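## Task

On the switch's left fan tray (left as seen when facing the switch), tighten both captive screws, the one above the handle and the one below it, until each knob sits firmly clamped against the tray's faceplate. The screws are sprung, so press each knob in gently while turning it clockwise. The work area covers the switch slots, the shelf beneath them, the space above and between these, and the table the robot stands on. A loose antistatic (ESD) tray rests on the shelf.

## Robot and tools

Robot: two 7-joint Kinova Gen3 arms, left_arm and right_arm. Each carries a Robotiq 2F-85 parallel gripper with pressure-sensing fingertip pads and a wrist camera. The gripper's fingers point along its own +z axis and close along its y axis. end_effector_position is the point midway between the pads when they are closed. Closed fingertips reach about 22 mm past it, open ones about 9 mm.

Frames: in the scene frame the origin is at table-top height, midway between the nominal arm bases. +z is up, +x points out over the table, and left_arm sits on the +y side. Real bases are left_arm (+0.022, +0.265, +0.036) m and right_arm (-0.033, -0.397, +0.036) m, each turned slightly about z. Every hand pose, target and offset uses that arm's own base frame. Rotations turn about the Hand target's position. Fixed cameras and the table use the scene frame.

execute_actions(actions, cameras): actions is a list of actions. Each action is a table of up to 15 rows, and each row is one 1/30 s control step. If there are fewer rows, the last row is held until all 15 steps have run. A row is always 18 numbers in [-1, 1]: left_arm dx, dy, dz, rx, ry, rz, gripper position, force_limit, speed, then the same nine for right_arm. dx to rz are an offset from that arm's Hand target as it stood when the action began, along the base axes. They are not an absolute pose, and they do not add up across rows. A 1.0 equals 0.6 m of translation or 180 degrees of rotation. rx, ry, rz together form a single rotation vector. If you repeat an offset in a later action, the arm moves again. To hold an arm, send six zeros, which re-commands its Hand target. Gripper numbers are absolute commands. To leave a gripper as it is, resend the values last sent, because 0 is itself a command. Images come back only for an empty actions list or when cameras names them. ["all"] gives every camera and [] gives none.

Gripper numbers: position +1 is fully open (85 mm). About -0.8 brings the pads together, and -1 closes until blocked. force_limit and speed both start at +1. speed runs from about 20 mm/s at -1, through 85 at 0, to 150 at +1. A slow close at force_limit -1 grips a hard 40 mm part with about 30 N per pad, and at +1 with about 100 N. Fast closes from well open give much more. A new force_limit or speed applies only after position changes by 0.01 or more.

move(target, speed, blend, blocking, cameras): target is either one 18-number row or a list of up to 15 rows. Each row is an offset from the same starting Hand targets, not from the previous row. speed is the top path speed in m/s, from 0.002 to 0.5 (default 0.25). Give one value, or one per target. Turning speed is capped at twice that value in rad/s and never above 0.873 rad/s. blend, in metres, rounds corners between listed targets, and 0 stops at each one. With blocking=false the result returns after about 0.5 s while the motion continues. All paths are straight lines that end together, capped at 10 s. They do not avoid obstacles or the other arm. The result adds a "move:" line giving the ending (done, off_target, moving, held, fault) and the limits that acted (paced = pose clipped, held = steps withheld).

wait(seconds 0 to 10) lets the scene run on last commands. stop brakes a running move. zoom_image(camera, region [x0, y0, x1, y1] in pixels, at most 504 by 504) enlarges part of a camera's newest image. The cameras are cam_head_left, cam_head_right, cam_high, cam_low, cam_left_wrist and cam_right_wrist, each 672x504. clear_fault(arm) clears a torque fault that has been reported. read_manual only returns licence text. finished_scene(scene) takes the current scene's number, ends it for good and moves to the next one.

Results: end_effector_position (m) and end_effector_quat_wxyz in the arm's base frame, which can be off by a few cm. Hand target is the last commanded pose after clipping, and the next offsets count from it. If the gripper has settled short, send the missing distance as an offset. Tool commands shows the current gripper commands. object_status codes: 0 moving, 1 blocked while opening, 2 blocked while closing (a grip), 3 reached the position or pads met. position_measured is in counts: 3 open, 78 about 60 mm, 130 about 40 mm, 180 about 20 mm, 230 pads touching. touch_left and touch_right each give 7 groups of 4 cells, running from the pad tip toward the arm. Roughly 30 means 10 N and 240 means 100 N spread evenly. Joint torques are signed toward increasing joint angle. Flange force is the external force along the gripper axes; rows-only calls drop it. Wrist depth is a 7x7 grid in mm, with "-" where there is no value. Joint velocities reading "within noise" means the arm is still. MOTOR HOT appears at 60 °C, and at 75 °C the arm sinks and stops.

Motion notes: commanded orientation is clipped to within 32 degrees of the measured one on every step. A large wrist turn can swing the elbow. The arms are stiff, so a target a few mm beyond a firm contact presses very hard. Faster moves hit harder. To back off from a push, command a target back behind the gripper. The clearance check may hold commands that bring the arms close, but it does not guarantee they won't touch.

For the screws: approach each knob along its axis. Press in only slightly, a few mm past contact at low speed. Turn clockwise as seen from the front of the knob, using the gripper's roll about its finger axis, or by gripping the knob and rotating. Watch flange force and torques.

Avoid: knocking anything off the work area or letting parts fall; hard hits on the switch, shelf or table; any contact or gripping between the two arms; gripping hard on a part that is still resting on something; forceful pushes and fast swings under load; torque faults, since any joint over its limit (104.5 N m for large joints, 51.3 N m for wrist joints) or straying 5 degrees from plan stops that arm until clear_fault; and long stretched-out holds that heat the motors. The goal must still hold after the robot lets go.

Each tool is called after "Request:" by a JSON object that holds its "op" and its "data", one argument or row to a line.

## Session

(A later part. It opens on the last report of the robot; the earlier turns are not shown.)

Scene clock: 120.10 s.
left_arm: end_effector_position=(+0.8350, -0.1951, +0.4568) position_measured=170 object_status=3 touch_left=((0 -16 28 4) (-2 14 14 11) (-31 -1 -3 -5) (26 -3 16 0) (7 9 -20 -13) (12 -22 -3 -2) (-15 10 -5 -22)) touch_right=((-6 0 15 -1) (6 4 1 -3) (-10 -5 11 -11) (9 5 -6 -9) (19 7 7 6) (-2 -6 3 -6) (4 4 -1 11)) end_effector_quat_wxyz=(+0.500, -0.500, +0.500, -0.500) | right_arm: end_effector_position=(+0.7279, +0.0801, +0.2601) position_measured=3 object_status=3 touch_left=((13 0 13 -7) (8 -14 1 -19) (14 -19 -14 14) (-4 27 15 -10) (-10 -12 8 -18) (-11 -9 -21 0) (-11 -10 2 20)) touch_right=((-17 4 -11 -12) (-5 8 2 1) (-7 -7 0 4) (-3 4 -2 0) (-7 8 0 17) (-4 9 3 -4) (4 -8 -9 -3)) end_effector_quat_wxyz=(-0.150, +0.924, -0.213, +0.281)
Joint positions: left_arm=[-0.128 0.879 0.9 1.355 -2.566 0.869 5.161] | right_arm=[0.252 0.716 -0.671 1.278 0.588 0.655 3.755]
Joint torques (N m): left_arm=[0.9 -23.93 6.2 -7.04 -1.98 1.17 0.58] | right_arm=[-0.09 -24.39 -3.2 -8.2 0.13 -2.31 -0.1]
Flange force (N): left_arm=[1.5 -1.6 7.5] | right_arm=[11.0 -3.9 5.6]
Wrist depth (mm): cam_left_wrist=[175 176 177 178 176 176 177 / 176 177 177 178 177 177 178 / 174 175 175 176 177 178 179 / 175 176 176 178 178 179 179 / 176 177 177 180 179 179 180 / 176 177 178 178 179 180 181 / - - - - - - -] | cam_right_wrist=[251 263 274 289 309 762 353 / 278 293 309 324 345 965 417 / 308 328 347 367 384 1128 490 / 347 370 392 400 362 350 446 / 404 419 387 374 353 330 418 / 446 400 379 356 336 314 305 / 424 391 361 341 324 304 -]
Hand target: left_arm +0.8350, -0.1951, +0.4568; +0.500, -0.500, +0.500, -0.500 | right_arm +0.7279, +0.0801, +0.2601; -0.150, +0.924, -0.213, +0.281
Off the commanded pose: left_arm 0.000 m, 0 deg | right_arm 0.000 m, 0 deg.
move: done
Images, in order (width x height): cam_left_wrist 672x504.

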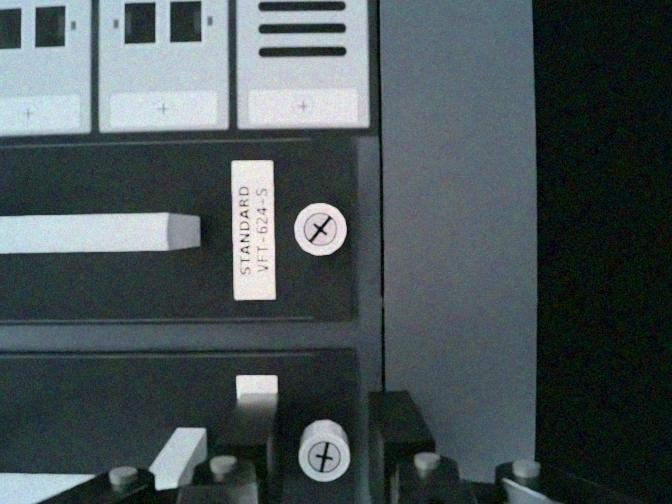

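Request:
{"op": "move", "data": {
  "target": [
    [0.00167, 0, 0, 0, 0, 0, -0.325, -1, 0, 0, 0, 0, 0, 0, 0, 1, 1, 1],
    [0.00167, 0, 0, 0, 0, 0, -1, -1, -1, 0, 0, 0, 0, 0, 0, 1, 1, 1]
  ],
  "speed": 0.05
}}

Request:
{"op": "move", "data": {
  "target": [
    [0.0004, -0.00035, -0.0007, 0.5, 0, 0, -1, -1, -1, 0, 0, 0, 0, 0, 0, 1, 1, 1]
  ],
  "speed": 0.4
}}

Request:
{"op": "move", "data": {
  "target": [
    [0.0004, -0.00035, -0.0007, 0.5, 0, 0, -1, -1, -1, 0, 0, 0, 0, 0, 0, 1, 1, 1]
  ],
  "speed": 0.4,
  "cameras": ["cam_left_wrist"]
}}

Request:
{"op": "zoom_image", "data": {
  "camera": "cam_left_wrist",
  "region": [200, 340, 450, 504]
}}

Scene clock: 122.17 s.
left_arm: end_effector_position=(+0.8360, -0.1951, +0.4568) position_measured=199 object_status=0 touch_left=((73 494 382 33) (74 287 162 -14) (8 23 42 12) (35 13 -1 3) (-12 -9 7 11) (-1 2 4 17) (0 -15 13 -8)) touch_right=((51 426 183 43) (29 261 186 27) (7 39 24 -5) (5 6 3 2) (8 1 -16 12) (-9 5 -8 0) (-9 -3 -3 -7)) end_effector_quat_wxyz=(+0.500, -0.500, +0.500, -0.500) | right_arm: end_effector_position=(+0.7279, +0.0801, +0.2601) position_measured=3 object_status=3 touch_left=((-3 -18 25 11) (7 -4 -8 5) (-17 4 -5 -15) (14 -15 -19 -24) (-22 13 12 -17) (-17 -14 -5 4) (-1 -13 2 -14)) touch_right=((10 -9 -8 -6) (3 19 -11 -18) (-4 16 -9 12) (20 4 4 3) (-17 -5 7 3) (3 -8 6 13) (-6 5 3 -6)) end_effector_quat_wxyz=(-0.150, +0.924, -0.213, +0.281)
Joint positions: left_arm=[-0.128 0.881 0.9 1.351 -2.566 0.867 5.159] | right_arm=[0.252 0.716 -0.671 1.278 0.588 0.655 3.755]
Joint torques (N m): left_arm=[0.58 -21.36 5.45 -7.01 -1.63 0.59 0.54] | right_arm=[-0.09 -24.48 -3.08 -8.31 0.09 -2.31 -0.06]
Flange force (N): left_arm=[0.6 -3.5 1.8] | right_arm=[10.7 -3.7 5.6]
Wrist depth (mm): cam_left_wrist=[174 175 176 176 175 176 176 / 175 175 176 177 175 176 177 / 173 174 175 175 176 177 177 / 174 175 175 176 177 178 178 / 175 175 176 179 178 178 179 / 175 176 177 177 178 179 180 / - - - - - - -] | cam_right_wrist=[251 263 274 290 310 761 354 / 277 293 309 323 346 965 417 / 308 327 348 368 384 1122 492 / 347 369 393 399 362 351 446 / 404 417 388 374 353 330 419 / 447 401 379 355 335 314 305 / 425 391 361 341 323 303 -]
Hand target: left_arm +0.8360, -0.1951, +0.4568; +0.500, -0.500, +0.500, -0.500 | right_arm +0.7279, +0.0801, +0.2601; -0.150, +0.924, -0.213, +0.281
Off the commanded pose: left_arm 0.000 m, 0 deg | right_arm 0.000 m, 0 deg.
move: done

Scene clock: 124.57 s.
left_arm: end_effector_position=(+0.8362, -0.1953, +0.4564) position_measured=199 object_status=2 touch_left=((91 441 333 43) (29 269 179 23) (19 44 45 4) (15 -8 3 24) (6 -3 -16 6) (-7 -11 -36 9) (-14 6 8 0)) touch_right=((53 486 213 47) (31 265 195 27) (5 40 27 -1) (17 -4 16 -10) (14 -6 -13 11) (12 0 4 0) (0 -2 5 -4)) end_effector_quat_wxyz=(+0.707, +0.000, +0.707, +0.000) | right_arm: end_effector_position=(+0.7279, +0.0801, +0.2601) position_measured=3 object_status=3 touch_left=((4 10 -28 -9) (4 10 1 -8) (0 26 -6 -1) (3 -23 -8 -7) (-7 -2 -3 1) (-8 9 13 6) (-13 -2 1 7)) touch_right=((4 -5 -13 -7) (11 9 -2 -3) (-4 13 -1 0) (-10 13 -4 -9) (-6 14 -5 3) (-6 0 2 1) (2 4 -21 8)) end_effector_quat_wxyz=(-0.150, +0.924, -0.213, +0.281)
Joint positions: left_arm=[0.129 0.742 0.344 1.338 -2.512 0.673 3.947] | right_arm=[0.252 0.716 -0.671 1.278 0.588 0.655 3.755]
Joint torques (N m): left_arm=[2.99 -22.06 3.59 -9.98 -1.96 0.66 0.46] | right_arm=[-0.06 -24.41 -3.19 -8.26 0.1 -2.33 -0.13]
Flange force (N): left_arm=[-2.3 2.9 -3.3] | right_arm=[10.9 -3.9 5.6]
Wrist depth (mm): cam_left_wrist=[173 174 175 175 176 177 377 / 173 174 175 176 177 178 378 / 174 174 175 176 177 178 380 / 174 175 176 177 178 178 380 / 174 175 176 177 178 179 382 / 177 177 177 177 179 179 383 / - - - - - - 383] | cam_right_wrist=[252 263 274 290 309 759 353 / 277 294 309 324 345 967 417 / 308 328 347 367 384 1131 493 / 346 370 393 399 363 351 446 / 405 419 388 374 354 330 419 / 446 400 378 355 336 314 305 / 424 392 361 341 325 304 -]
Hand target: left_arm +0.8362, -0.1953, +0.4563; +0.707, +0.000, +0.707, +0.000 | right_arm +0.7279, +0.0801, +0.2601; -0.150, +0.924, -0.213, +0.281
Off the commanded pose: left_arm 0.000 m, 0 deg | right_arm 0.000 m, 0 deg.
move: done

Scene clock: 126.97 s.
left_arm: end_effector_position=(+0.8365, -0.1955, +0.4559) position_measured=199 object_status=2 touch_left=((73 451 351 43) (31 304 161 27) (32 33 39 -5) (-12 5 -45 22) (0 -6 2 -12) (-5 -3 -31 6) (-21 -17 -10 -7)) touch_right=((63 456 220 43) (33 248 190 26) (0 36 22 -5) (3 4 7 -3) (-6 8 -7 10) (7 -3 5 -4) (-4 6 -8 -1)) end_effector_quat_wxyz=(+0.500, +0.500, +0.500, +0.500) | right_arm: end_effector_position=(+0.7279, +0.0801, +0.2601) position_measured=3 object_status=3 touch_left=((5 -3 -2 2) (-5 -13 15 5) (11 -12 -16 -11) (-12 5 -3 13) (-11 -24 1 -14) (19 -16 4 -10) (-9 12 3 -4)) touch_right=((-11 -4 0 -22) (-6 7 -2 -2) (-4 -9 -3 -4) (-6 4 3 -6) (-9 -4 -4 6) (12 -7 -9 4) (1 -12 -18 4)) end_effector_quat_wxyz=(-0.150, +0.924, -0.213, +0.281)
Joint positions: left_arm=[0.445 0.731 -0.238 1.321 -2.563 0.494 2.783] | right_arm=[0.252 0.716 -0.671 1.278 0.588 0.655 3.755]
Joint torques (N m): left_arm=[4.15 -18.76 1.47 -8.79 -1.2 0.49 0.39] | right_arm=[-0.03 -24.38 -3.17 -8.2 0.12 -2.31 -0.08]
Flange force (N): left_arm=[4.0 5.9 -2.4] | right_arm=[10.9 -4.1 5.7]
Wrist depth (mm): cam_left_wrist=[411 414 417 419 423 426 402 / 568 630 639 644 651 658 602 / 1130 1133 1133 1139 1147 1149 1147 / 1161 1159 1169 882 916 891 1178 / 176 176 177 177 178 178 179 / 176 176 177 177 178 178 179 / - - - - - - -] | cam_right_wrist=[251 263 274 289 310 760 353 / 278 294 309 324 346 964 417 / 307 327 347 368 383 1131 492 / 348 370 393 401 363 351 445 / 404 417 388 374 352 330 418 / 447 401 380 355 336 314 304 / 425 390 361 341 325 304 -]
Hand target: left_arm +0.8365, -0.1955, +0.4559; +0.500, +0.500, +0.500, +0.500 | right_arm +0.7279, +0.0801, +0.2601; -0.150, +0.924, -0.213, +0.281
Off the commanded pose: left_arm 0.000 m, 0 deg | right_arm 0.000 m, 0 deg.
move: done
Images, in order (width x height): cam_left_wrist 672x504.

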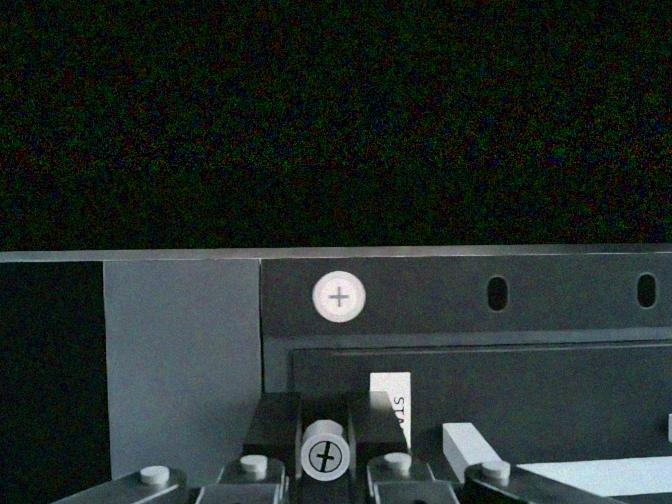

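Scaled by 2.016.

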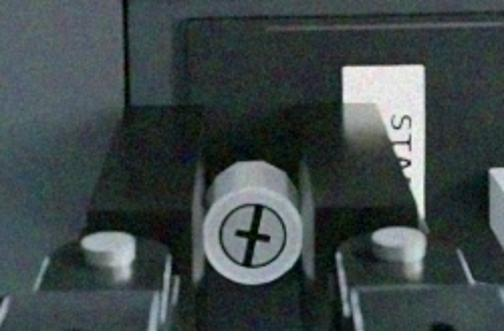

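Request:
{"op": "move", "data": {
  "target": [
    [0.0004, -0.00035, -0.0007, 0.5, 0, 0, -1, -1, -1, 0, 0, 0, 0, 0, 0, 1, 1, 1]
  ],
  "speed": 0.4
}}

Request:
{"op": "move", "data": {
  "target": [
    [0.0004, -0.00025, -0.0005, 0.35, 0, 0, -1, -1, -1, 0, 0, 0, 0, 0, 0, 1, 1, 1]
  ],
  "speed": 0.4,
  "cameras": ["cam_left_wrist"]
}}

Request:
{"op": "zoom_image", "data": {
  "camera": "cam_left_wrist",
  "region": [200, 340, 450, 504]
}}

Scene clock: 134.77 s.
left_arm: end_effector_position=(+0.8367, -0.1957, +0.4555) position_measured=199 object_status=2 touch_left=((88 472 375 29) (50 318 219 11) (19 26 16 18) (4 -23 2 -6) (24 10 12 15) (-16 -2 -30 -2) (-1 -33 -9 2)) touch_right=((68 421 194 41) (21 230 171 15) (-10 41 20 -7) (16 1 -7 2) (-7 -2 -17 -14) (10 -1 -2 1) (5 14 -13 -2)) end_effector_quat_wxyz=(+0.000, +0.707, +0.000, +0.707) | right_arm: end_effector_position=(+0.7279, +0.0801, +0.2601) position_measured=3 object_status=3 touch_left=((11 25 -1 8) (-10 14 -4 0) (15 -1 -2 -20) (-18 4 6 13) (4 1 16 -18) (-1 0 2 16) (1 -10 6 11)) touch_right=((12 0 -2 -8) (6 14 2 12) (-5 -7 -3 9) (-9 -1 24 3) (-18 -1 -23 5) (0 12 1 5) (0 2 -7 -6)) end_effector_quat_wxyz=(-0.150, +0.924, -0.213, +0.281)
Joint positions: left_arm=[0.736 0.853 -0.837 1.306 -2.876 0.341 1.916] | right_arm=[0.252 0.716 -0.671 1.278 0.588 0.655 3.755]
Joint torques (N m): left_arm=[0.3 -17.93 -3.38 -3.9 0.19 0.25 0.47] | right_arm=[-0.04 -24.41 -3.12 -8.21 0.1 -2.35 -0.07]
Flange force (N): left_arm=[8.8 2.6 7.2] | right_arm=[11.0 -4.1 5.6]
Wrist depth (mm): cam_left_wrist=[411 174 174 174 175 174 - / 410 174 175 175 175 175 - / 408 175 175 175 176 176 - / 406 175 176 176 176 176 - / 405 176 176 - 177 177 - / 404 177 177 176 178 177 178 / 402 - - - - - -] | cam_right_wrist=[251 264 275 289 310 764 353 / 278 294 309 324 346 965 416 / 308 327 347 367 383 1135 494 / 346 371 393 400 362 352 445 / 404 418 387 373 353 330 419 / 446 401 380 356 336 313 305 / 423 391 361 341 324 303 -]
Hand target: left_arm +0.8367, -0.1957, +0.4555; +0.000, +0.707, +0.000, +0.707 | right_arm +0.7279, +0.0801, +0.2601; -0.150, +0.924, -0.213, +0.281
Off the commanded pose: left_arm 0.000 m, 0 deg | right_arm 0.000 m, 0 deg.
move: done

Scene clock: 136.57 s.
left_arm: end_effector_position=(+0.8370, -0.1959, +0.4552) position_measured=199 object_status=2 touch_left=((82 489 362 39) (63 301 194 8) (15 33 36 -19) (8 -3 1 13) (3 7 -3 -5) (-6 21 -1 0) (14 -5 11 6)) touch_right=((60 430 179 37) (37 245 170 24) (6 39 17 -4) (7 -4 -3 3) (13 -7 -6 8) (10 -4 -7 -6) (-1 -2 2 5)) end_effector_quat_wxyz=(-0.370, +0.603, -0.369, +0.603) | right_arm: end_effector_position=(+0.7279, +0.0801, +0.2601) position_measured=3 object_status=3 touch_left=((7 -4 -6 0) (16 32 -5 25) (-10 19 10 -6) (-22 19 0 37) (5 3 -6 -19) (-8 4 -16 14) (-13 20 21 1)) touch_right=((-12 -6 -12 -7) (1 4 -6 6) (2 0 4 3) (-5 -8 1 -1) (-12 -7 -1 -8) (-15 1 -3 -11) (-13 -2 -12 -2)) end_effector_quat_wxyz=(-0.150, +0.924, -0.213, +0.281)
Joint positions: left_arm=[0.846 0.983 -1.162 1.301 -3.269 0.317 1.462] | right_arm=[0.252 0.716 -0.671 1.278 0.588 0.655 3.755]
Joint torques (N m): left_arm=[-2.27 -20.91 -7.18 -3.96 0.75 0.25 0.52] | right_arm=[-0.07 -24.44 -3.14 -8.22 0.16 -2.3 -0.09]
Flange force (N): left_arm=[5.7 -1.3 2.6] | right_arm=[11.0 -3.9 5.6]
Wrist depth (mm): cam_left_wrist=[171 172 175 175 176 176 174 / 173 173 173 174 176 177 175 / 173 173 - 174 175 176 176 / 174 174 175 175 175 176 177 / 175 175 175 177 177 177 177 / - 176 176 177 178 178 178 / - - - - - - -] | cam_right_wrist=[251 263 274 290 310 761 354 / 278 294 309 324 346 972 416 / 308 328 347 367 385 1126 491 / 347 370 393 400 363 351 445 / 404 418 388 374 353 331 418 / 447 400 378 354 334 313 305 / 425 391 361 342 323 304 -]
Hand target: left_arm +0.8370, -0.1959, +0.4552; -0.370, +0.603, -0.369, +0.603 | right_arm +0.7279, +0.0801, +0.2601; -0.150, +0.924, -0.213, +0.281
Off the commanded pose: left_arm 0.000 m, 0 deg | right_arm 0.000 m, 0 deg.
move: done
Images, in order (width x height): cam_left_wrist 672x504.

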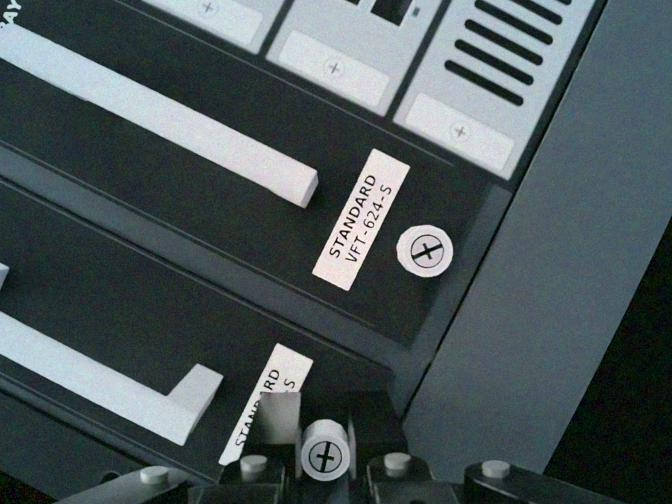

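Scaled by 2.016.

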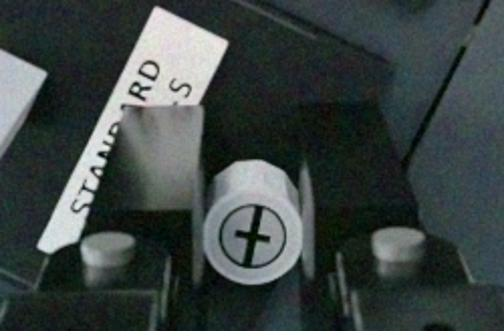

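Request:
{"op": "move", "data": {
  "target": [
    [0, 0, 0, 0, 0, 0, -0.325, -1, 0, 0, 0, 0, 0, 0, 0, 1, 1, 1],
    [-0.0017, 0.00035, 0.0007, -0.5, 0, 0, -0.325, -1, 0, 0, 0, 0, 0, 0, 0, 1, 1, 1],
    [-0.00333, 0.0007, 0.0013, -0.95, 0, 0, -0.325, -1, 0, 0, 0, 0, 0, 0, 0, 1, 1, 1]
  ],
  "speed": 0.5,
  "blend": [0, 0.05, 0]
}}

Request:
{"op": "move", "data": {
  "target": [
    [0, 0.0003, 0.0006, -0.5, 0, 0, -0.325, -1, 0, 0, 0, 0, 0, 0, 0, 1, 1, 1],
    [0, 0.0006, 0.0012, -0.9, 0, 0, -0.325, -1, 0, 0, 0, 0, 0, 0, 0, 1, 1, 1]
  ],
  "speed": 0.5,
  "blend": 0.05,
  "cameras": ["cam_left_wrist"]
}}

Request:
{"op": "zoom_image", "data": {
  "camera": "cam_left_wrist",
  "region": [200, 280, 470, 480]
}}

Scene clock: 141.57 s.
left_arm: end_effector_position=(+0.8350, -0.1955, +0.4560) position_measured=170 object_status=3 touch_left=((17 8 15 6) (6 -2 7 -9) (10 -22 0 29) (22 -1 -18 -10) (-12 -5 15 -21) (5 -10 3 24) (-2 0 -10 -17)) touch_right=((-10 0 13 12) (-2 2 -4 6) (-12 4 -6 -6) (-2 2 -6 6) (13 -9 -12 5) (-1 7 -12 3) (-2 2 0 0)) end_effector_quat_wxyz=(+0.572, +0.416, +0.572, +0.416) | right_arm: end_effector_position=(+0.7279, +0.0801, +0.2601) position_measured=3 object_status=3 touch_left=((18 23 -8 5) (-7 5 -7 6) (-25 2 -4 21) (0 -7 -24 9) (-13 -14 13 0) (-14 -10 -35 4) (8 1 26 6)) touch_right=((-1 -6 -7 -5) (7 6 8 13) (-18 -9 -4 3) (14 0 5 -10) (-7 -2 13 -6) (-7 -5 7 3) (3 3 -2 5)) end_effector_quat_wxyz=(-0.150, +0.924, -0.213, +0.281)
Joint positions: left_arm=[0.38 0.72 -0.117 1.331 -2.542 0.533 3.004] | right_arm=[0.252 0.716 -0.671 1.278 0.588 0.655 3.755]
Joint torques (N m): left_arm=[0.93 -24.68 -0.66 -9.36 -0.62 2.61 0.43] | right_arm=[-0.09 -24.4 -3.07 -8.26 0.08 -2.36 -0.11]
Flange force (N): left_arm=[-2.5 1.0 8.2] | right_arm=[11.0 -3.8 5.4]
Wrist depth (mm): cam_left_wrist=[821 623 514 445 386 339 307 / 1159 1135 835 675 552 460 390 / 177 1161 1163 1139 950 718 561 / 177 177 178 181 1174 1184 1089 / 177 178 178 179 179 180 1182 / 177 178 178 179 180 180 181 / - 178 - - - - -] | cam_right_wrist=[252 263 274 289 310 761 354 / 278 293 308 323 346 965 416 / 308 327 347 367 384 1124 489 / 347 369 391 400 362 351 445 / 403 418 388 374 352 330 418 / 446 401 379 355 336 314 305 / 425 391 360 341 324 303 -]
Hand target: left_arm +0.8350, -0.1955, +0.4560; +0.572, +0.416, +0.572, +0.416 | right_arm +0.7279, +0.0801, +0.2601; -0.150, +0.924, -0.213, +0.281
Off the commanded pose: left_arm 0.000 m, 0 deg | right_arm 0.000 m, 0 deg.
move: done

Scene clock: 145.27 s.
left_arm: end_effector_position=(+0.8350, -0.1951, +0.4567) position_measured=170 object_status=3 touch_left=((1 2 10 6) (18 8 14 -9) (-11 -32 0 14) (-2 0 14 -20) (-2 7 -1 5) (-2 7 8 8) (29 14 -17 -19)) touch_right=((2 1 11 9) (8 -9 -7 3) (-11 1 1 -2) (-2 -3 -3 -3) (1 5 -6 8) (3 -2 5 4) (-14 3 -7 -15)) end_effector_quat_wxyz=(+0.500, -0.500, +0.500, -0.500) | right_arm: end_effector_position=(+0.7279, +0.0801, +0.2601) position_measured=3 object_status=3 touch_left=((16 24 -23 -8) (0 -5 5 19) (-2 13 0 10) (-10 -11 11 18) (10 18 -5 -3) (4 -17 -24 2) (-1 -11 3 10)) touch_right=((-5 -9 5 -7) (-6 -2 -10 14) (-9 0 2 -16) (-5 -1 17 3) (0 -14 11 -1) (-7 10 1 5) (9 0 -7 -6)) end_effector_quat_wxyz=(-0.150, +0.924, -0.213, +0.281)
Joint positions: left_arm=[-0.121 0.872 0.882 1.355 -2.563 0.862 5.173] | right_arm=[0.252 0.716 -0.671 1.278 0.588 0.655 3.755]
Joint torques (N m): left_arm=[0.87 -23.9 6.18 -7.05 -1.98 1.19 0.49] | right_arm=[0.01 -24.4 -3.17 -8.29 0.16 -2.34 -0.07]
Flange force (N): left_arm=[1.7 -1.6 7.7] | right_arm=[10.6 -4.0 5.6]
Wrist depth (mm): cam_left_wrist=[175 176 177 178 176 177 177 / 176 176 177 178 176 177 178 / 174 175 175 176 177 178 179 / 175 176 176 177 178 179 179 / 176 177 177 180 179 180 180 / 176 177 178 179 179 180 181 / - - - - - - -] | cam_right_wrist=[250 263 274 289 310 762 354 / 278 293 308 323 346 965 416 / 308 327 347 367 384 1118 493 / 348 371 392 400 363 351 444 / 404 418 388 374 352 331 419 / 447 400 379 355 335 314 305 / 424 391 361 341 324 304 -]
Hand target: left_arm +0.8350, -0.1951, +0.4567; +0.500, -0.500, +0.500, -0.500 | right_arm +0.7279, +0.0801, +0.2601; -0.150, +0.924, -0.213, +0.281
Off the commanded pose: left_arm 0.000 m, 0 deg | right_arm 0.000 m, 0 deg.
move: done
Images, in order (width x height): cam_left_wrist 672x504.

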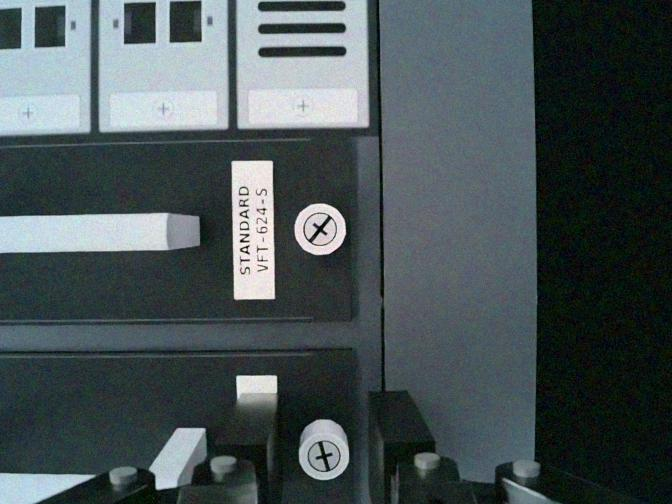

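Scaled by 1.867.

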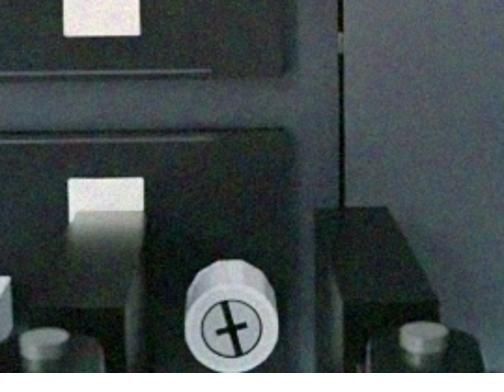

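Request:
{"op": "move", "data": {
  "target": [
    [0.00217, 0, 0, 0, 0, 0, -0.325, -1, 0, 0, 0, 0, 0, 0, 0, 1, 1, 1],
    [0.00217, 0, 0, 0, 0, 0, -1, -1, -1, 0, 0, 0, 0, 0, 0, 1, 1, 1]
  ],
  "speed": 0.05
}}

Request:
{"op": "move", "data": {
  "target": [
    [0.0002, -0.00035, -0.0007, 0.5, 0, 0, -1, -1, -1, 0, 0, 0, 0, 0, 0, 1, 1, 1]
  ],
  "speed": 0.4
}}

Request:
{"op": "move", "data": {
  "target": [
    [0.0002, -0.00035, -0.0007, 0.5, 0, 0, -1, -1, -1, 0, 0, 0, 0, 0, 0, 1, 1, 1]
  ],
  "speed": 0.4
}}

Request:
{"op": "move", "data": {
  "target": [
    [0.0002, -0.00035, -0.0007, 0.5, 0, 0, -1, -1, -1, 0, 0, 0, 0, 0, 0, 1, 1, 1]
  ],
  "speed": 0.4
}}

Request:
{"op": "move", "data": {
  "target": [
    [0.0002, -0.00025, -0.0005, 0.35, 0, 0, -1, -1, -1, 0, 0, 0, 0, 0, 0, 1, 1, 1]
  ],
  "speed": 0.4,
  "cameras": ["cam_left_wrist"]
}}

Request:
{"op": "zoom_image", "data": {
  "camera": "cam_left_wrist",
  "region": [200, 340, 450, 504]
}}

Scene clock: 147.90 s.
left_arm: end_effector_position=(+0.8363, -0.1951, +0.4567) position_measured=199 object_status=0 touch_left=((66 480 395 48) (52 268 167 -12) (16 30 29 -4) (1 11 -7 11) (-8 -1 -8 -9) (5 -13 11 -5) (-6 -2 -7 -10)) touch_right=((78 475 168 41) (35 243 145 25) (-6 42 12 -1) (10 -4 9 -10) (11 11 -5 7) (5 -7 -10 2) (14 8 -10 -9)) end_effector_quat_wxyz=(+0.500, -0.500, +0.500, -0.500) | right_arm: end_effector_position=(+0.7279, +0.0801, +0.2601) position_measured=3 object_status=3 touch_left=((-12 -10 6 13) (-9 12 -24 0) (2 0 2 -4) (-8 -13 -1 22) (-1 -10 0 1) (7 -8 -22 12) (-1 -2 11 -10)) touch_right=((2 -16 -3 13) (-1 -1 -4 -1) (-23 8 0 -2) (8 -22 9 2) (-7 -15 -9 -8) (6 -1 1 3) (-3 -6 1 -14)) end_effector_quat_wxyz=(-0.150, +0.924, -0.213, +0.281)
Joint positions: left_arm=[-0.12 0.874 0.881 1.35 -2.562 0.86 5.171] | right_arm=[0.252 0.716 -0.671 1.278 0.588 0.655 3.755]
Joint torques (N m): left_arm=[0.45 -21.48 5.23 -6.99 -1.58 0.68 0.53] | right_arm=[-0.12 -24.4 -3.14 -8.24 0.09 -2.27 -0.13]
Flange force (N): left_arm=[1.0 -3.6 2.6] | right_arm=[10.8 -3.6 5.6]
Wrist depth (mm): cam_left_wrist=[174 175 176 176 174 175 176 / 175 175 176 177 175 176 176 / 173 174 174 175 176 177 177 / 174 175 175 176 176 177 178 / 175 175 176 179 177 178 179 / 175 176 176 177 178 179 180 / - - - - - - -] | cam_right_wrist=[251 263 274 290 309 762 354 / 278 293 308 324 346 965 417 / 307 327 347 368 383 1131 492 / 347 370 391 399 363 350 446 / 405 418 386 374 354 330 419 / 447 400 379 355 336 314 305 / 425 391 361 342 324 304 -]
Hand target: left_arm +0.8363, -0.1951, +0.4567; +0.500, -0.500, +0.500, -0.500 | right_arm +0.7279, +0.0801, +0.2601; -0.150, +0.924, -0.213, +0.281
Off the commanded pose: left_arm 0.000 m, 0 deg | right_arm 0.000 m, 0 deg.
move: done

Scene clock: 150.30 s.
left_arm: end_effector_position=(+0.8364, -0.1953, +0.4563) position_measured=199 object_status=2 touch_left=((54 448 359 53) (36 262 173 5) (34 39 11 23) (5 12 -11 21) (2 8 -11 -5) (6 16 4 -21) (18 9 14 -3)) touch_right=((65 499 187 49) (21 243 158 25) (-1 36 8 -8) (9 8 9 -4) (8 5 -15 4) (1 2 0 2) (-2 9 0 -9)) end_effector_quat_wxyz=(+0.707, +0.000, +0.707, +0.000) | right_arm: end_effector_position=(+0.7279, +0.0801, +0.2601) position_measured=3 object_status=3 touch_left=((4 -1 7 -4) (-3 -3 1 5) (-16 -10 -11 -3) (2 13 -12 11) (-23 6 31 7) (9 3 15 -3) (6 -12 -3 13)) touch_right=((9 -18 -7 -10) (1 4 3 -16) (-2 -4 0 -4) (-6 2 10 0) (-25 9 11 0) (-5 -6 4 -4) (8 -5 6 7)) end_effector_quat_wxyz=(-0.150, +0.924, -0.213, +0.281)
Joint positions: left_arm=[0.138 0.74 0.325 1.337 -2.512 0.666 3.958] | right_arm=[0.252 0.716 -0.671 1.278 0.588 0.655 3.755]
Joint torques (N m): left_arm=[2.94 -22.75 3.45 -8.67 -1.55 0.91 0.44] | right_arm=[-0.13 -24.42 -3.23 -8.22 0.07 -2.32 -0.09]
Flange force (N): left_arm=[-2.7 1.4 3.7] | right_arm=[10.9 -3.8 5.7]
Wrist depth (mm): cam_left_wrist=[173 174 174 175 176 177 378 / 173 174 175 176 176 177 378 / 174 174 175 176 177 178 380 / 174 175 176 177 178 178 380 / 174 175 176 177 178 179 382 / 177 177 177 177 178 179 383 / - - - - - - 383] | cam_right_wrist=[251 263 274 290 309 759 354 / 278 294 308 324 346 969 418 / 308 327 347 368 384 1122 490 / 348 370 392 400 363 350 447 / 403 419 390 374 353 331 420 / 447 400 379 355 335 314 305 / 425 391 360 341 325 304 -]
Hand target: left_arm +0.8364, -0.1953, +0.4563; +0.707, +0.000, +0.707, +0.000 | right_arm +0.7279, +0.0801, +0.2601; -0.150, +0.924, -0.213, +0.281
Off the commanded pose: left_arm 0.000 m, 0 deg | right_arm 0.000 m, 0 deg.
move: done

Scene clock: 152.70 s.
left_arm: end_effector_position=(+0.8365, -0.1955, +0.4559) position_measured=199 object_status=2 touch_left=((59 429 365 38) (19 248 153 6) (8 35 56 3) (1 1 1 6) (4 9 -9 10) (7 33 -14 -6) (-24 6 -4 15)) touch_right=((73 498 195 35) (34 238 145 27) (-3 35 21 -4) (2 2 9 -2) (9 -1 -11 2) (4 -7 -1 -4) (0 8 8 -4)) end_effector_quat_wxyz=(+0.500, +0.500, +0.500, +0.500) | right_arm: end_effector_position=(+0.7279, +0.0801, +0.2601) position_measured=3 object_status=3 touch_left=((-7 6 -3 -24) (-29 9 21 -2) (-20 -13 1 11) (-3 0 -3 14) (-11 18 37 -14) (-3 2 22 -15) (-1 -24 25 -19)) touch_right=((-11 1 -4 -11) (1 2 -7 -4) (10 9 -12 10) (12 -7 22 8) (-6 1 6 4) (2 0 -6 7) (5 -15 10 -2)) end_effector_quat_wxyz=(-0.150, +0.924, -0.213, +0.281)
Joint positions: left_arm=[0.456 0.733 -0.259 1.32 -2.568 0.488 2.801] | right_arm=[0.252 0.716 -0.671 1.278 0.588 0.655 3.755]
Joint torques (N m): left_arm=[5.14 -20.44 1.58 -6.01 -0.78 0.53 0.38] | right_arm=[-0.09 -24.35 -3.14 -8.21 0.11 -2.31 -0.12]
Flange force (N): left_arm=[1.6 6.9 13.0] | right_arm=[11.0 -3.9 5.5]
Wrist depth (mm): cam_left_wrist=[410 414 416 419 423 423 401 / 569 630 636 644 652 657 603 / 1130 1130 1137 1147 1135 1147 1149 / 1163 1165 1169 655 922 892 1178 / 176 176 177 177 178 178 179 / 176 176 177 177 178 178 179 / - - - - - - -] | cam_right_wrist=[251 263 274 289 309 761 354 / 277 294 309 323 345 965 417 / 307 327 347 368 383 1126 493 / 346 370 392 400 363 351 446 / 404 418 388 375 353 331 419 / 446 402 379 355 336 313 304 / 424 392 361 341 324 303 -]
Hand target: left_arm +0.8365, -0.1955, +0.4559; +0.500, +0.500, +0.500, +0.500 | right_arm +0.7279, +0.0801, +0.2601; -0.150, +0.924, -0.213, +0.281
Off the commanded pose: left_arm 0.000 m, 0 deg | right_arm 0.000 m, 0 deg.
move: done

Scene clock: 155.07 s.
left_arm: end_effector_position=(+0.8366, -0.1957, +0.4554) position_measured=199 object_status=2 touch_left=((77 430 369 47) (58 259 178 12) (2 14 22 -18) (3 -8 14 -8) (18 13 -14 -5) (-17 19 2 -19) (-6 -23 -7 15)) touch_right=((61 468 170 29) (32 202 132 19) (-7 23 9 -10) (17 6 3 6) (6 -1 2 4) (3 -3 -7 4) (-6 -7 10 -1)) end_effector_quat_wxyz=(+0.000, +0.707, +0.000, +0.707) | right_arm: end_effector_position=(+0.7279, +0.0801, +0.2601) position_measured=3 object_status=3 touch_left=((4 10 0 9) (-5 23 10 6) (-5 3 -12 0) (-14 2 -9 6) (-7 18 13 8) (19 -15 15 2) (-15 13 -3 -1)) touch_right=((-4 -23 -2 0) (-8 15 10 2) (0 1 -2 8) (-3 2 -2 -3) (-16 -6 14 3) (2 4 12 0) (10 5 -4 10)) end_effector_quat_wxyz=(-0.150, +0.924, -0.213, +0.281)
Joint positions: left_arm=[0.743 0.859 -0.855 1.306 -2.893 0.339 1.946] | right_arm=[0.252 0.716 -0.671 1.278 0.588 0.655 3.755]
Joint torques (N m): left_arm=[2.68 -20.31 -3.51 0.09 0.39 -0.45 0.44] | right_arm=[-0.11 -24.43 -3.16 -8.24 0.09 -2.29 -0.11]
Flange force (N): left_arm=[9.9 5.2 30.8] | right_arm=[10.8 -3.7 5.6]
Wrist depth (mm): cam_left_wrist=[410 174 174 174 174 174 - / 409 174 175 175 175 175 - / 408 175 175 175 176 176 - / 406 175 176 176 176 176 - / 405 176 176 - 177 177 - / 404 177 177 177 177 177 178 / 402 - - - - - -] | cam_right_wrist=[251 263 274 290 310 760 353 / 278 294 309 324 345 969 417 / 308 327 346 368 384 1122 493 / 347 370 393 399 363 350 446 / 404 418 389 374 352 330 420 / 446 401 379 356 336 313 305 / 426 391 360 341 324 304 -]
Hand target: left_arm +0.8366, -0.1957, +0.4554; +0.000, +0.707, +0.000, +0.707 | right_arm +0.7279, +0.0801, +0.2601; -0.150, +0.924, -0.213, +0.281
Off the commanded pose: left_arm 0.000 m, 0 deg | right_arm 0.000 m, 0 deg.
move: done

Scene clock: 156.87 s.
left_arm: end_effector_position=(+0.8367, -0.1959, +0.4551) position_measured=199 object_status=2 touch_left=((79 451 396 83) (27 262 168 26) (43 28 20 -7) (-25 -6 -3 40) (18 6 -4 24) (-7 5 1 -8) (7 -1 2 -23)) touch_right=((52 439 157 43) (29 204 124 16) (-7 38 24 1) (-13 3 3 -14) (6 3 -2 -7) (9 5 -4 -8) (0 4 -5 -6)) end_effector_quat_wxyz=(-0.370, +0.603, -0.369, +0.603) | right_arm: end_effector_position=(+0.7279, +0.0801, +0.2601) position_measured=3 object_status=3 touch_left=((-6 -7 3 6) (11 -5 1 12) (-14 2 22 0) (3 -1 -27 -10) (-16 -10 7 -19) (16 14 16 11) (7 -1 16 -6)) touch_right=((4 -4 -6 -7) (10 4 1 -10) (1 3 14 8) (0 3 -2 16) (-9 1 11 4) (-9 1 4 -6) (-3 -9 9 -5)) end_effector_quat_wxyz=(-0.150, +0.924, -0.213, +0.281)
Joint positions: left_arm=[0.851 0.99 -1.178 1.302 -3.288 0.319 1.494] | right_arm=[0.252 0.716 -0.671 1.278 0.588 0.655 3.755]
Joint torques (N m): left_arm=[0.62 -23.44 -7.94 1.16 0.84 -1.02 0.48] | right_arm=[-0.1 -24.39 -3.15 -8.27 0.08 -2.29 -0.07]
Flange force (N): left_arm=[9.1 -1.4 31.5] | right_arm=[10.6 -3.7 5.5]
Wrist depth (mm): cam_left_wrist=[171 172 175 175 176 176 174 / 173 173 173 174 177 177 175 / 173 173 - 174 175 176 176 / 174 175 175 175 175 176 177 / 174 175 176 176 177 177 177 / - 176 176 177 177 178 178 / - - - - - - -] | cam_right_wrist=[251 263 274 289 309 757 354 / 278 294 309 324 345 967 416 / 308 328 347 367 384 1126 491 / 347 371 393 400 363 352 446 / 404 418 387 374 353 332 418 / 445 401 379 356 336 313 305 / 425 390 361 341 324 304 -]
Hand target: left_arm +0.8367, -0.1959, +0.4551; -0.370, +0.603, -0.369, +0.603 | right_arm +0.7279, +0.0801, +0.2601; -0.150, +0.924, -0.213, +0.281
Off the commanded pose: left_arm 0.000 m, 0 deg | right_arm 0.000 m, 0 deg.
move: done
Images, in order (width x height): cam_left_wrist 672x504.

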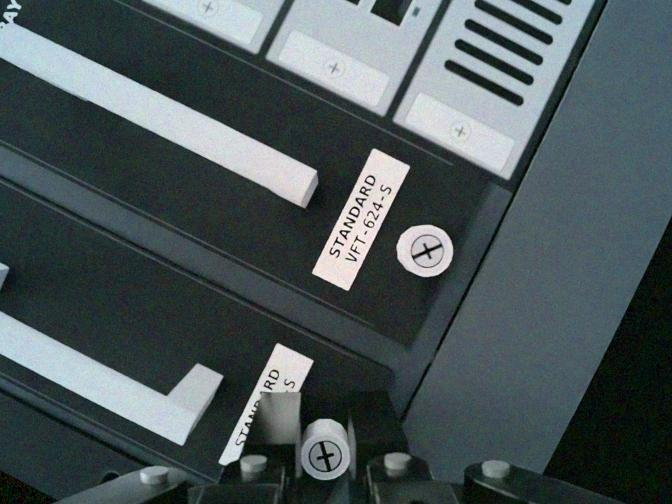

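Scaled by 2.016.

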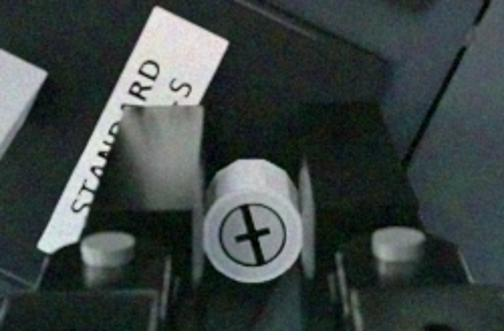

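Request:
{"op": "move", "data": {
  "target": [
    [0.0008, 0, 0, 0, 0, 0, -1, -1, -1, 0, 0, 0, 0, 0, 0, 1, 1, 1],
    [0.0008, 0, 0, 0, 0, 0, -0.325, -1, 0, 0, 0, 0, 0, 0, 0, 1, 1, 1],
    [-0.0014, 0.00035, 0.0007, -0.5, 0, 0, -0.325, -1, 0, 0, 0, 0, 0, 0, 0, 1, 1, 1],
    [-0.00283, 0.0007, 0.0013, -0.95, 0, 0, -0.325, -1, 0, 0, 0, 0, 0, 0, 0, 1, 1, 1]
  ],
  "speed": [0.02, 0.5, 0.5, 0.5],
  "blend": [0, 0, 0.05, 0]
}}

Request:
{"op": "move", "data": {
  "target": [
    [0, 0.0003, 0.0006, -0.5, 0, 0, -0.325, -1, 0, 0, 0, 0, 0, 0, 0, 1, 1, 1],
    [0, 0.0006, 0.0012, -0.9, 0, 0, -0.325, -1, 0, 0, 0, 0, 0, 0, 0, 1, 1, 1]
  ],
  "speed": 0.5,
  "blend": 0.05,
  "cameras": ["cam_left_wrist"]
}}

Request:
{"op": "zoom_image", "data": {
  "camera": "cam_left_wrist",
  "region": [200, 280, 470, 480]
}}

Scene clock: 162.60 s.
left_arm: end_effector_position=(+0.8350, -0.1955, +0.4559) position_measured=170 object_status=3 touch_left=((14 -6 25 -9) (-2 -2 22 -5) (12 14 0 -8) (7 5 -11 -6) (-30 -1 0 -4) (-13 -6 5 -2) (8 -6 -3 1)) touch_right=((3 7 4 11) (-8 3 -1 11) (-13 16 0 -3) (13 4 9 -19) (8 2 1 -13) (7 -3 2 7) (-3 -11 -1 2)) end_effector_quat_wxyz=(+0.572, +0.416, +0.572, +0.416) | right_arm: end_effector_position=(+0.7279, +0.0801, +0.2601) position_measured=3 object_status=3 touch_left=((14 -6 13 4) (6 11 -8 24) (3 -1 -12 -24) (-17 12 3 15) (-1 14 11 -20) (-7 13 5 27) (2 3 18 -14)) touch_right=((4 -9 3 -12) (5 -7 16 -6) (-9 -17 6 13) (3 0 -8 1) (-14 2 16 -1) (-18 4 3 17) (-1 5 -7 -11)) end_effector_quat_wxyz=(-0.150, +0.924, -0.213, +0.281)
Joint positions: left_arm=[0.391 0.721 -0.137 1.33 -2.545 0.527 3.019] | right_arm=[0.252 0.716 -0.671 1.278 0.588 0.655 3.755]
Joint torques (N m): left_arm=[0.88 -24.71 -0.83 -9.26 -0.62 2.58 0.39] | right_arm=[-0.06 -24.42 -3.15 -8.24 0.09 -2.35 -0.07]
Flange force (N): left_arm=[-2.7 0.8 8.5] | right_arm=[10.9 -4.0 5.6]
Wrist depth (mm): cam_left_wrist=[820 623 514 445 385 339 308 / 1153 1130 835 679 553 460 389 / 177 1163 1163 1147 950 719 562 / 177 177 178 181 1174 1178 1096 / 177 178 178 179 179 180 1190 / 177 178 178 179 179 180 180 / - 178 - - - - -] | cam_right_wrist=[251 263 274 289 309 760 354 / 277 294 310 324 346 968 416 / 308 327 346 367 384 1124 492 / 348 371 393 400 362 351 446 / 404 418 388 375 353 331 419 / 446 400 379 355 335 314 305 / 424 391 360 342 324 303 -]
Hand target: left_arm +0.8350, -0.1955, +0.4559; +0.572, +0.416, +0.572, +0.416 | right_arm +0.7279, +0.0801, +0.2601; -0.150, +0.924, -0.213, +0.281
Off the commanded pose: left_arm 0.000 m, 0 deg | right_arm 0.000 m, 0 deg.
move: done

Scene clock: 166.30 s.
left_arm: end_effector_position=(+0.8350, -0.1951, +0.4566) position_measured=170 object_status=3 touch_left=((-10 -5 11 -13) (2 17 8 15) (-2 -10 7 -1) (-2 22 3 8) (-12 -2 11 6) (-30 11 -11 5) (-6 -21 9 10)) touch_right=((-14 -4 2 -6) (-1 -4 6 6) (-3 7 2 -9) (11 0 3 -6) (3 4 -5 -1) (6 11 -1 8) (-11 7 1 2)) end_effector_quat_wxyz=(+0.500, -0.500, +0.500, -0.500) | right_arm: end_effector_position=(+0.7279, +0.0801, +0.2601) position_measured=3 object_status=3 touch_left=((-29 19 6 18) (-1 14 -6 13) (2 -14 18 6) (-8 2 -11 14) (1 -23 4 -28) (13 0 1 -2) (4 -3 3 -3)) touch_right=((-4 2 2 12) (9 1 0 -3) (7 15 -2 4) (9 4 -1 -4) (-21 9 9 2) (3 6 -5 16) (10 4 -12 -9)) end_effector_quat_wxyz=(-0.150, +0.924, -0.213, +0.281)
Joint positions: left_arm=[-0.114 0.865 0.863 1.354 -2.559 0.856 5.186] | right_arm=[0.252 0.716 -0.671 1.278 0.588 0.655 3.755]
Joint torques (N m): left_arm=[0.89 -23.89 5.91 -7.19 -1.91 1.19 0.49] | right_arm=[-0.04 -24.42 -3.21 -8.3 0.08 -2.32 -0.09]
Flange force (N): left_arm=[1.5 -1.5 7.3] | right_arm=[10.6 -3.8 5.7]
Wrist depth (mm): cam_left_wrist=[175 176 177 177 176 176 177 / 176 176 177 178 176 177 178 / 174 175 175 176 177 178 179 / 175 176 176 177 178 179 179 / 176 177 177 180 179 179 180 / 176 177 178 179 179 180 181 / - - - - - - -] | cam_right_wrist=[251 263 274 289 310 763 353 / 277 294 309 323 346 974 416 / 308 328 347 367 384 1130 490 / 347 371 392 400 363 351 446 / 404 419 388 374 352 330 417 / 447 400 380 355 335 314 305 / 425 392 360 341 324 303 -]
Hand target: left_arm +0.8350, -0.1951, +0.4566; +0.500, -0.500, +0.500, -0.500 | right_arm +0.7279, +0.0801, +0.2601; -0.150, +0.924, -0.213, +0.281
Off the commanded pose: left_arm 0.000 m, 0 deg | right_arm 0.000 m, 0 deg.
move: done
Images, in order (width x height): cam_left_wrist 672x504.

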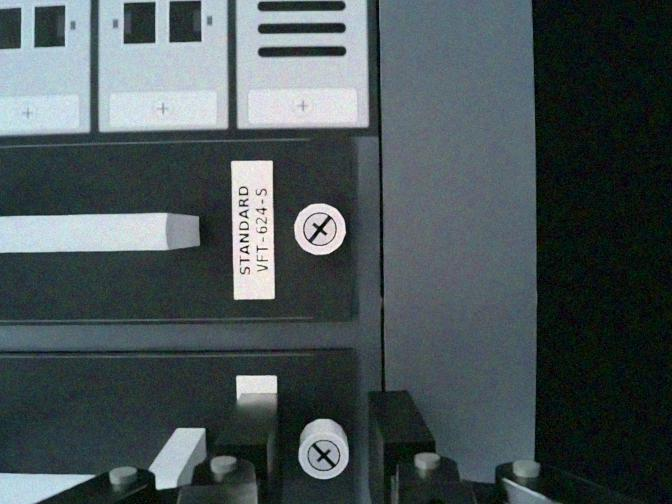

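Scaled by 1.867.

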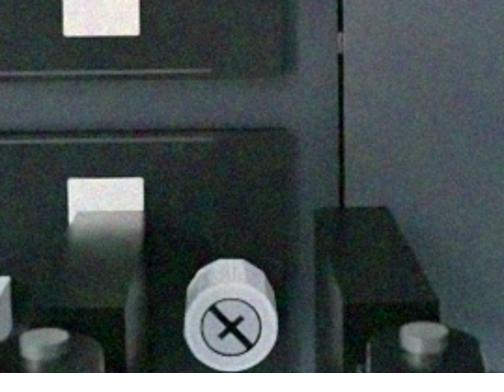

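Request:
{"op": "zoom_image", "data": {
  "camera": "cam_left_wrist",
  "region": [285, 400, 365, 490]
}}

Request:
{"op": "zoom_image", "data": {
  "camera": "cam_left_wrist",
  "region": [280, 190, 360, 280]
}}

Scaled by 5.600.

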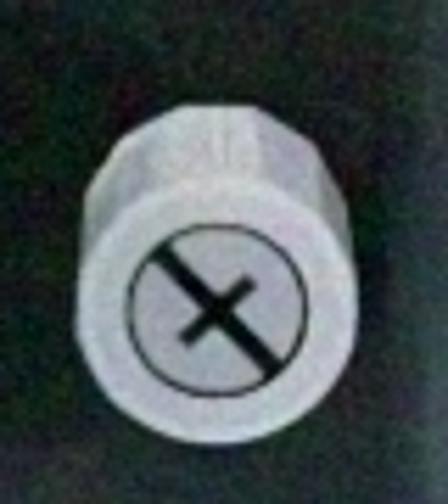

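Scaled by 5.600.

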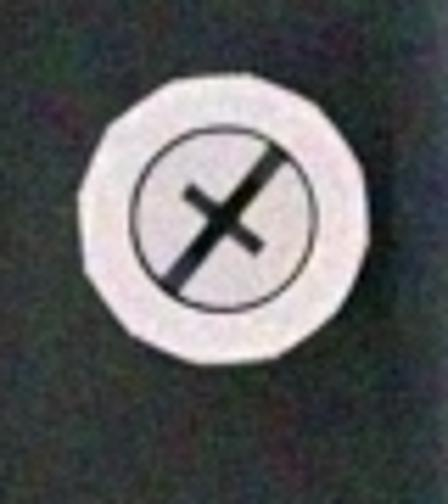

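Request:
{"op": "move", "data": {
  "target": [
    [0.0025, 0, 0.0003, 0, 0, 0, -0.325, -1, 0, 0, 0, 0, 0, 0, 0, 1, 1, 1],
    [0.0025, 0, 0.0003, 0, 0, 0, -1, -1, -1, 0, 0, 0, 0, 0, 0, 1, 1, 1]
  ],
  "speed": 0.05
}}

Request:
{"op": "move", "data": {
  "target": [
    [0.0003, -0.00035, -0.0007, 0.48, 0, 0, -1, -1, -1, 0, 0, 0, 0, 0, 0, 1, 1, 1],
    [0.0007, -0.0007, -0.0014, 0.93, 0, 0, -1, -1, -1, 0, 0, 0, 0, 0, 0, 1, 1, 1]
  ],
  "speed": 0.4,
  "blend": 0.05
}}

Request:
{"op": "move", "data": {
  "target": [
    [0.0003, -0.0003, -0.0006, 0.48, 0, 0, -1, -1, -1, 0, 0, 0, 0, 0, 0, 1, 1, 1],
    [0.0007, -0.0006, -0.0012, 0.92, 0, 0, -1, -1, -1, 0, 0, 0, 0, 0, 0, 1, 1, 1]
  ],
  "speed": 0.4,
  "blend": 0.05,
  "cameras": ["cam_left_wrist"]
}}

Request:
{"op": "zoom_image", "data": {
  "camera": "cam_left_wrist",
  "region": [200, 340, 450, 504]
}}

Scene clock: 170.07 s.
left_arm: end_effector_position=(+0.8365, -0.1951, +0.4568) position_measured=199 object_status=0 touch_left=((94 539 351 51) (27 290 132 -7) (0 0 33 -2) (-12 -9 -5 -15) (-14 19 -12 10) (-3 12 -27 14) (8 -8 -4 -9)) touch_right=((54 443 199 41) (23 209 134 15) (-3 22 13 -9) (1 -2 -8 4) (4 10 -19 3) (-7 5 -11 14) (7 4 -5 5)) end_effector_quat_wxyz=(+0.500, -0.500, +0.500, -0.500) | right_arm: end_effector_position=(+0.7279, +0.0801, +0.2601) position_measured=3 object_status=3 touch_left=((-1 7 3 10) (-40 -7 -11 7) (-6 -21 -3 3) (2 3 -1 11) (1 -2 11 -15) (7 -11 -5 17) (-19 -5 -2 -8)) touch_right=((11 -16 -2 -2) (6 5 8 12) (9 -4 -9 11) (1 9 -2 -11) (-18 -11 12 1) (3 7 -7 -7) (-22 5 -4 -9)) end_effector_quat_wxyz=(-0.150, +0.924, -0.213, +0.281)
Joint positions: left_arm=[-0.113 0.868 0.863 1.348 -2.559 0.852 5.183] | right_arm=[0.252 0.716 -0.671 1.278 0.588 0.655 3.755]
Joint torques (N m): left_arm=[0.59 -21.69 5.17 -7.23 -1.61 0.66 0.52] | right_arm=[-0.07 -24.43 -3.15 -8.19 0.14 -2.32 -0.07]
Flange force (N): left_arm=[0.7 -3.2 2.1] | right_arm=[11.1 -4.0 5.7]
Wrist depth (mm): cam_left_wrist=[174 174 175 176 174 175 176 / 174 175 176 177 175 175 176 / 173 173 174 175 176 176 177 / 174 174 175 176 176 177 178 / 174 175 176 179 177 178 178 / 175 176 176 177 178 178 179 / - - - - - - -] | cam_right_wrist=[251 263 274 290 310 764 353 / 277 294 309 323 346 965 416 / 308 327 346 368 384 1130 492 / 347 371 392 399 363 351 447 / 404 419 388 374 352 331 418 / 447 401 379 356 336 314 305 / 425 391 360 341 325 303 -]
Hand target: left_arm +0.8365, -0.1951, +0.4568; +0.500, -0.500, +0.500, -0.500 | right_arm +0.7279, +0.0801, +0.2601; -0.150, +0.924, -0.213, +0.281
Off the commanded pose: left_arm 0.000 m, 0 deg | right_arm 0.000 m, 0 deg.
move: done

Scene clock: 174.60 s.
left_arm: end_effector_position=(+0.8370, -0.1956, +0.4560) position_measured=199 object_status=2 touch_left=((81 489 344 44) (27 268 144 -11) (7 28 14 -7) (-10 -2 -11 22) (-12 1 12 -19) (6 6 -2 20) (19 -8 -7 -5)) touch_right=((64 487 227 46) (41 212 158 25) (7 23 8 -11) (5 4 2 -6) (22 1 -18 11) (13 1 4 2) (-2 -4 -1 -7)) end_effector_quat_wxyz=(+0.552, +0.442, +0.552, +0.442) | right_arm: end_effector_position=(+0.7279, +0.0801, +0.2601) position_measured=3 object_status=3 touch_left=((-8 -2 12 0) (-4 12 -17 5) (-3 -10 -4 -1) (-30 -14 6 20) (7 -13 -9 9) (34 -21 20 8) (15 -15 17 0)) touch_right=((6 -2 -15 0) (-7 16 -3 -5) (-12 10 1 9) (1 10 2 7) (-18 -4 -1 3) (-2 -5 5 0) (-3 4 7 5)) end_effector_quat_wxyz=(-0.150, +0.924, -0.213, +0.281)
Joint positions: left_arm=[0.42 0.729 -0.193 1.32 -2.553 0.506 2.966] | right_arm=[0.252 0.716 -0.671 1.278 0.588 0.655 3.755]
Joint torques (N m): left_arm=[4.67 -19.46 1.95 -9.45 -1.38 0.61 0.38] | right_arm=[-0.07 -24.36 -3.11 -8.27 0.17 -2.32 -0.06]
Flange force (N): left_arm=[3.5 5.9 -3.0] | right_arm=[10.6 -3.8 5.4]
Wrist depth (mm): cam_left_wrist=[609 521 471 430 383 350 327 / 1100 901 744 644 555 499 430 / 1153 1159 1165 1143 1057 833 662 / 175 175 176 881 1176 1178 1178 / 175 176 176 177 177 178 894 / 175 176 176 177 178 178 179 / - - - - - - -] | cam_right_wrist=[251 263 274 289 309 760 353 / 278 294 309 323 345 969 416 / 307 328 347 368 385 1131 492 / 347 371 393 401 363 350 447 / 404 418 387 374 352 332 418 / 446 401 380 355 336 314 305 / 424 392 361 342 324 304 -]
Hand target: left_arm +0.8370, -0.1955, +0.4560; +0.552, +0.442, +0.552, +0.442 | right_arm +0.7279, +0.0801, +0.2601; -0.150, +0.924, -0.213, +0.281
Off the commanded pose: left_arm 0.000 m, 0 deg | right_arm 0.000 m, 0 deg.
move: done; blend cut to 0 m at target 1

Scene clock: 178.63 s.
left_arm: end_effector_position=(+0.8374, -0.1959, +0.4553) position_measured=199 object_status=2 touch_left=((44 320 563 100) (36 208 269 44) (-20 27 38 8) (20 -11 -19 4) (12 14 28 15) (18 -6 -4 1) (-4 2 -3 3)) touch_right=((43 400 227 50) (17 166 166 27) (-3 36 15 -3) (6 4 5 -8) (0 -1 -1 1) (2 1 -3 -8) (-8 4 -3 -2)) end_effector_quat_wxyz=(-0.370, +0.603, -0.369, +0.603) | right_arm: end_effector_position=(+0.7279, +0.0801, +0.2601) position_measured=3 object_status=3 touch_left=((18 7 -20 6) (-16 -19 -21 5) (22 12 -2 5) (8 7 -2 42) (3 12 -3 -29) (-11 -9 -5 2) (13 9 -11 -11)) touch_right=((-10 -4 -4 7) (9 16 -3 -2) (2 -16 -2 5) (-4 7 17 8) (-3 -11 3 10) (5 12 4 7) (-11 2 -4 6)) end_effector_quat_wxyz=(-0.150, +0.924, -0.213, +0.281)
Joint positions: left_arm=[0.853 0.997 -1.191 1.299 -3.309 0.319 1.526] | right_arm=[0.252 0.716 -0.671 1.278 0.588 0.655 3.755]
Joint torques (N m): left_arm=[1.41 -22.91 -7.6 -6.63 0.53 1.68 0.15] | right_arm=[-0.12 -24.39 -3.14 -8.23 0.09 -2.33 -0.1]
Flange force (N): left_arm=[0.6 0.2 5.3] | right_arm=[10.9 -3.8 5.5]
Wrist depth (mm): cam_left_wrist=[171 171 174 175 175 176 174 / 172 - 172 173 176 176 174 / 173 173 - 174 174 175 175 / 173 174 174 174 175 176 176 / 174 174 175 176 176 176 177 / - - 175 176 177 177 178 / - - - - - - -] | cam_right_wrist=[251 263 274 290 309 762 354 / 278 293 309 323 346 971 417 / 308 328 347 369 384 1126 489 / 347 370 392 399 363 352 446 / 403 418 388 374 353 331 419 / 447 402 378 355 335 313 305 / 426 391 361 341 324 304 -]
Hand target: left_arm +0.8374, -0.1959, +0.4553; -0.370, +0.603, -0.369, +0.603 | right_arm +0.7279, +0.0801, +0.2601; -0.150, +0.924, -0.213, +0.281
Off the commanded pose: left_arm 0.000 m, 0 deg | right_arm 0.000 m, 0 deg.
move: done
Images, in order (width x height): cam_left_wrist 672x504.

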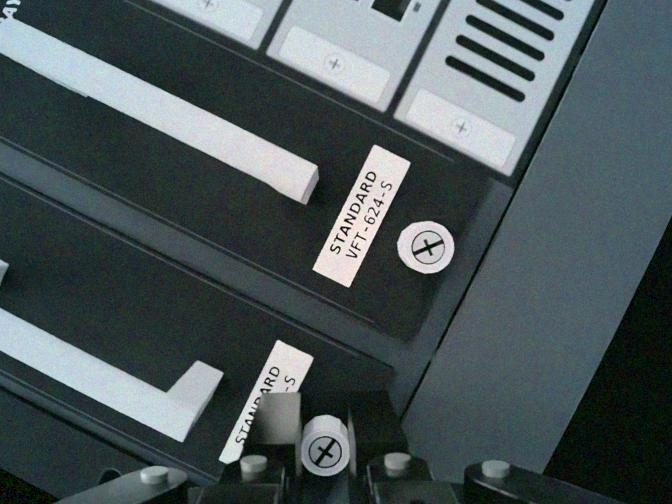

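Scaled by 2.016.

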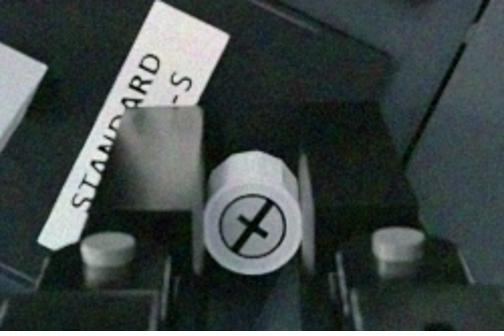

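Request:
{"op": "move", "data": {
  "target": [
    [0, 0, 0, 0, 0, 0, -0.325, -1, 0, 0, 0, 0, 0, 0, 0, 1, 1, 1],
    [-0.001, 0.0004, 0.0008, -0.65, 0, 0, -0.325, -1, 0, 0, 0, 0, 0, 0, 0, 1, 1, 1]
  ],
  "speed": 0.4,
  "cameras": ["cam_left_wrist"]
}}

Request:
{"op": "zoom_image", "data": {
  "camera": "cam_left_wrist",
  "region": [200, 340, 450, 504]
}}

Scene clock: 182.67 s.
left_arm: end_effector_position=(+0.8368, -0.1956, +0.4558) position_measured=170 object_status=3 touch_left=((1 2 0 1) (-13 -14 -7 -12) (20 3 2 11) (-25 -23 -10 -26) (-13 -13 7 14) (-7 -5 14 -2) (-2 -8 7 -8)) touch_right=((-2 10 -10 4) (2 -10 -10 16) (-9 8 -4 -18) (7 1 4 -6) (9 4 3 -3) (7 13 -4 -2) (3 4 -7 -4)) end_effector_quat_wxyz=(+0.321, +0.630, +0.321, +0.630) | right_arm: end_effector_position=(+0.7279, +0.0801, +0.2601) position_measured=3 object_status=3 touch_left=((-1 -20 22 5) (5 -2 -20 -18) (15 -23 4 -20) (-1 3 3 6) (-27 -8 33 -15) (23 0 -1 -1) (13 10 8 -1)) touch_right=((4 -8 -4 -5) (0 -9 -2 -5) (3 -1 -7 -14) (9 -4 15 2) (-11 11 9 11) (0 7 -3 -13) (6 6 -2 -3)) end_effector_quat_wxyz=(-0.150, +0.924, -0.213, +0.281)
Joint positions: left_arm=[0.595 0.773 -0.528 1.312 -2.66 0.413 2.432] | right_arm=[0.252 0.716 -0.671 1.278 0.588 0.655 3.755]
Joint torques (N m): left_arm=[0.87 -24.35 -3.38 -8.88 -0.12 2.88 0.44] | right_arm=[-0.09 -24.44 -3.22 -8.18 0.14 -2.32 -0.07]
Flange force (N): left_arm=[-1.4 3.1 8.5] | right_arm=[11.0 -4.0 5.7]
Wrist depth (mm): cam_left_wrist=[285 334 444 583 1018 176 176 / 326 430 592 927 1133 176 176 / 417 567 900 1112 176 176 176 / 581 927 1023 176 176 177 177 / 878 176 176 177 177 - - / 1141 176 177 177 177 180 178 / - - - - - - -] | cam_right_wrist=[251 263 274 290 310 760 353 / 278 293 308 324 347 972 416 / 308 328 346 368 384 1126 491 / 348 370 393 400 363 350 446 / 403 418 388 374 353 331 419 / 446 399 379 355 336 314 305 / 423 391 361 341 324 303 -]
Hand target: left_arm +0.8368, -0.1956, +0.4558; +0.321, +0.630, +0.321, +0.630 | right_arm +0.7279, +0.0801, +0.2601; -0.150, +0.924, -0.213, +0.281
Off the commanded pose: left_arm 0.000 m, 0 deg | right_arm 0.000 m, 0 deg.
move: done
Images, in order (width x height): cam_left_wrist 672x504.

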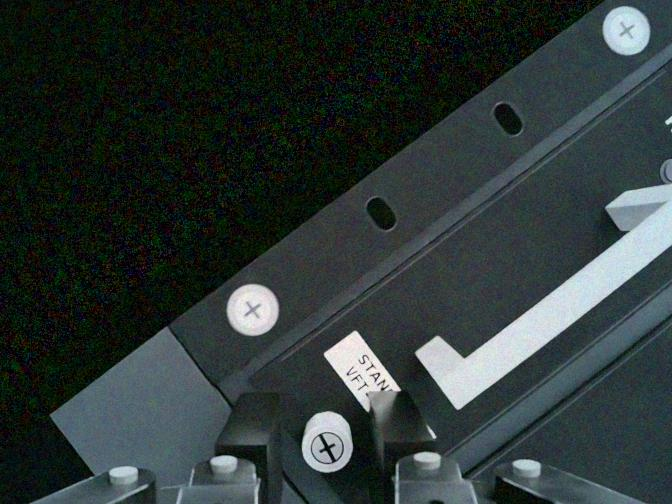

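Scaled by 2.016.

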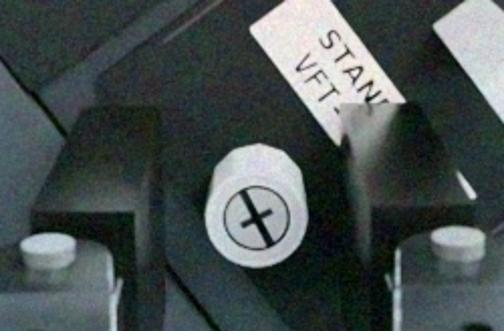

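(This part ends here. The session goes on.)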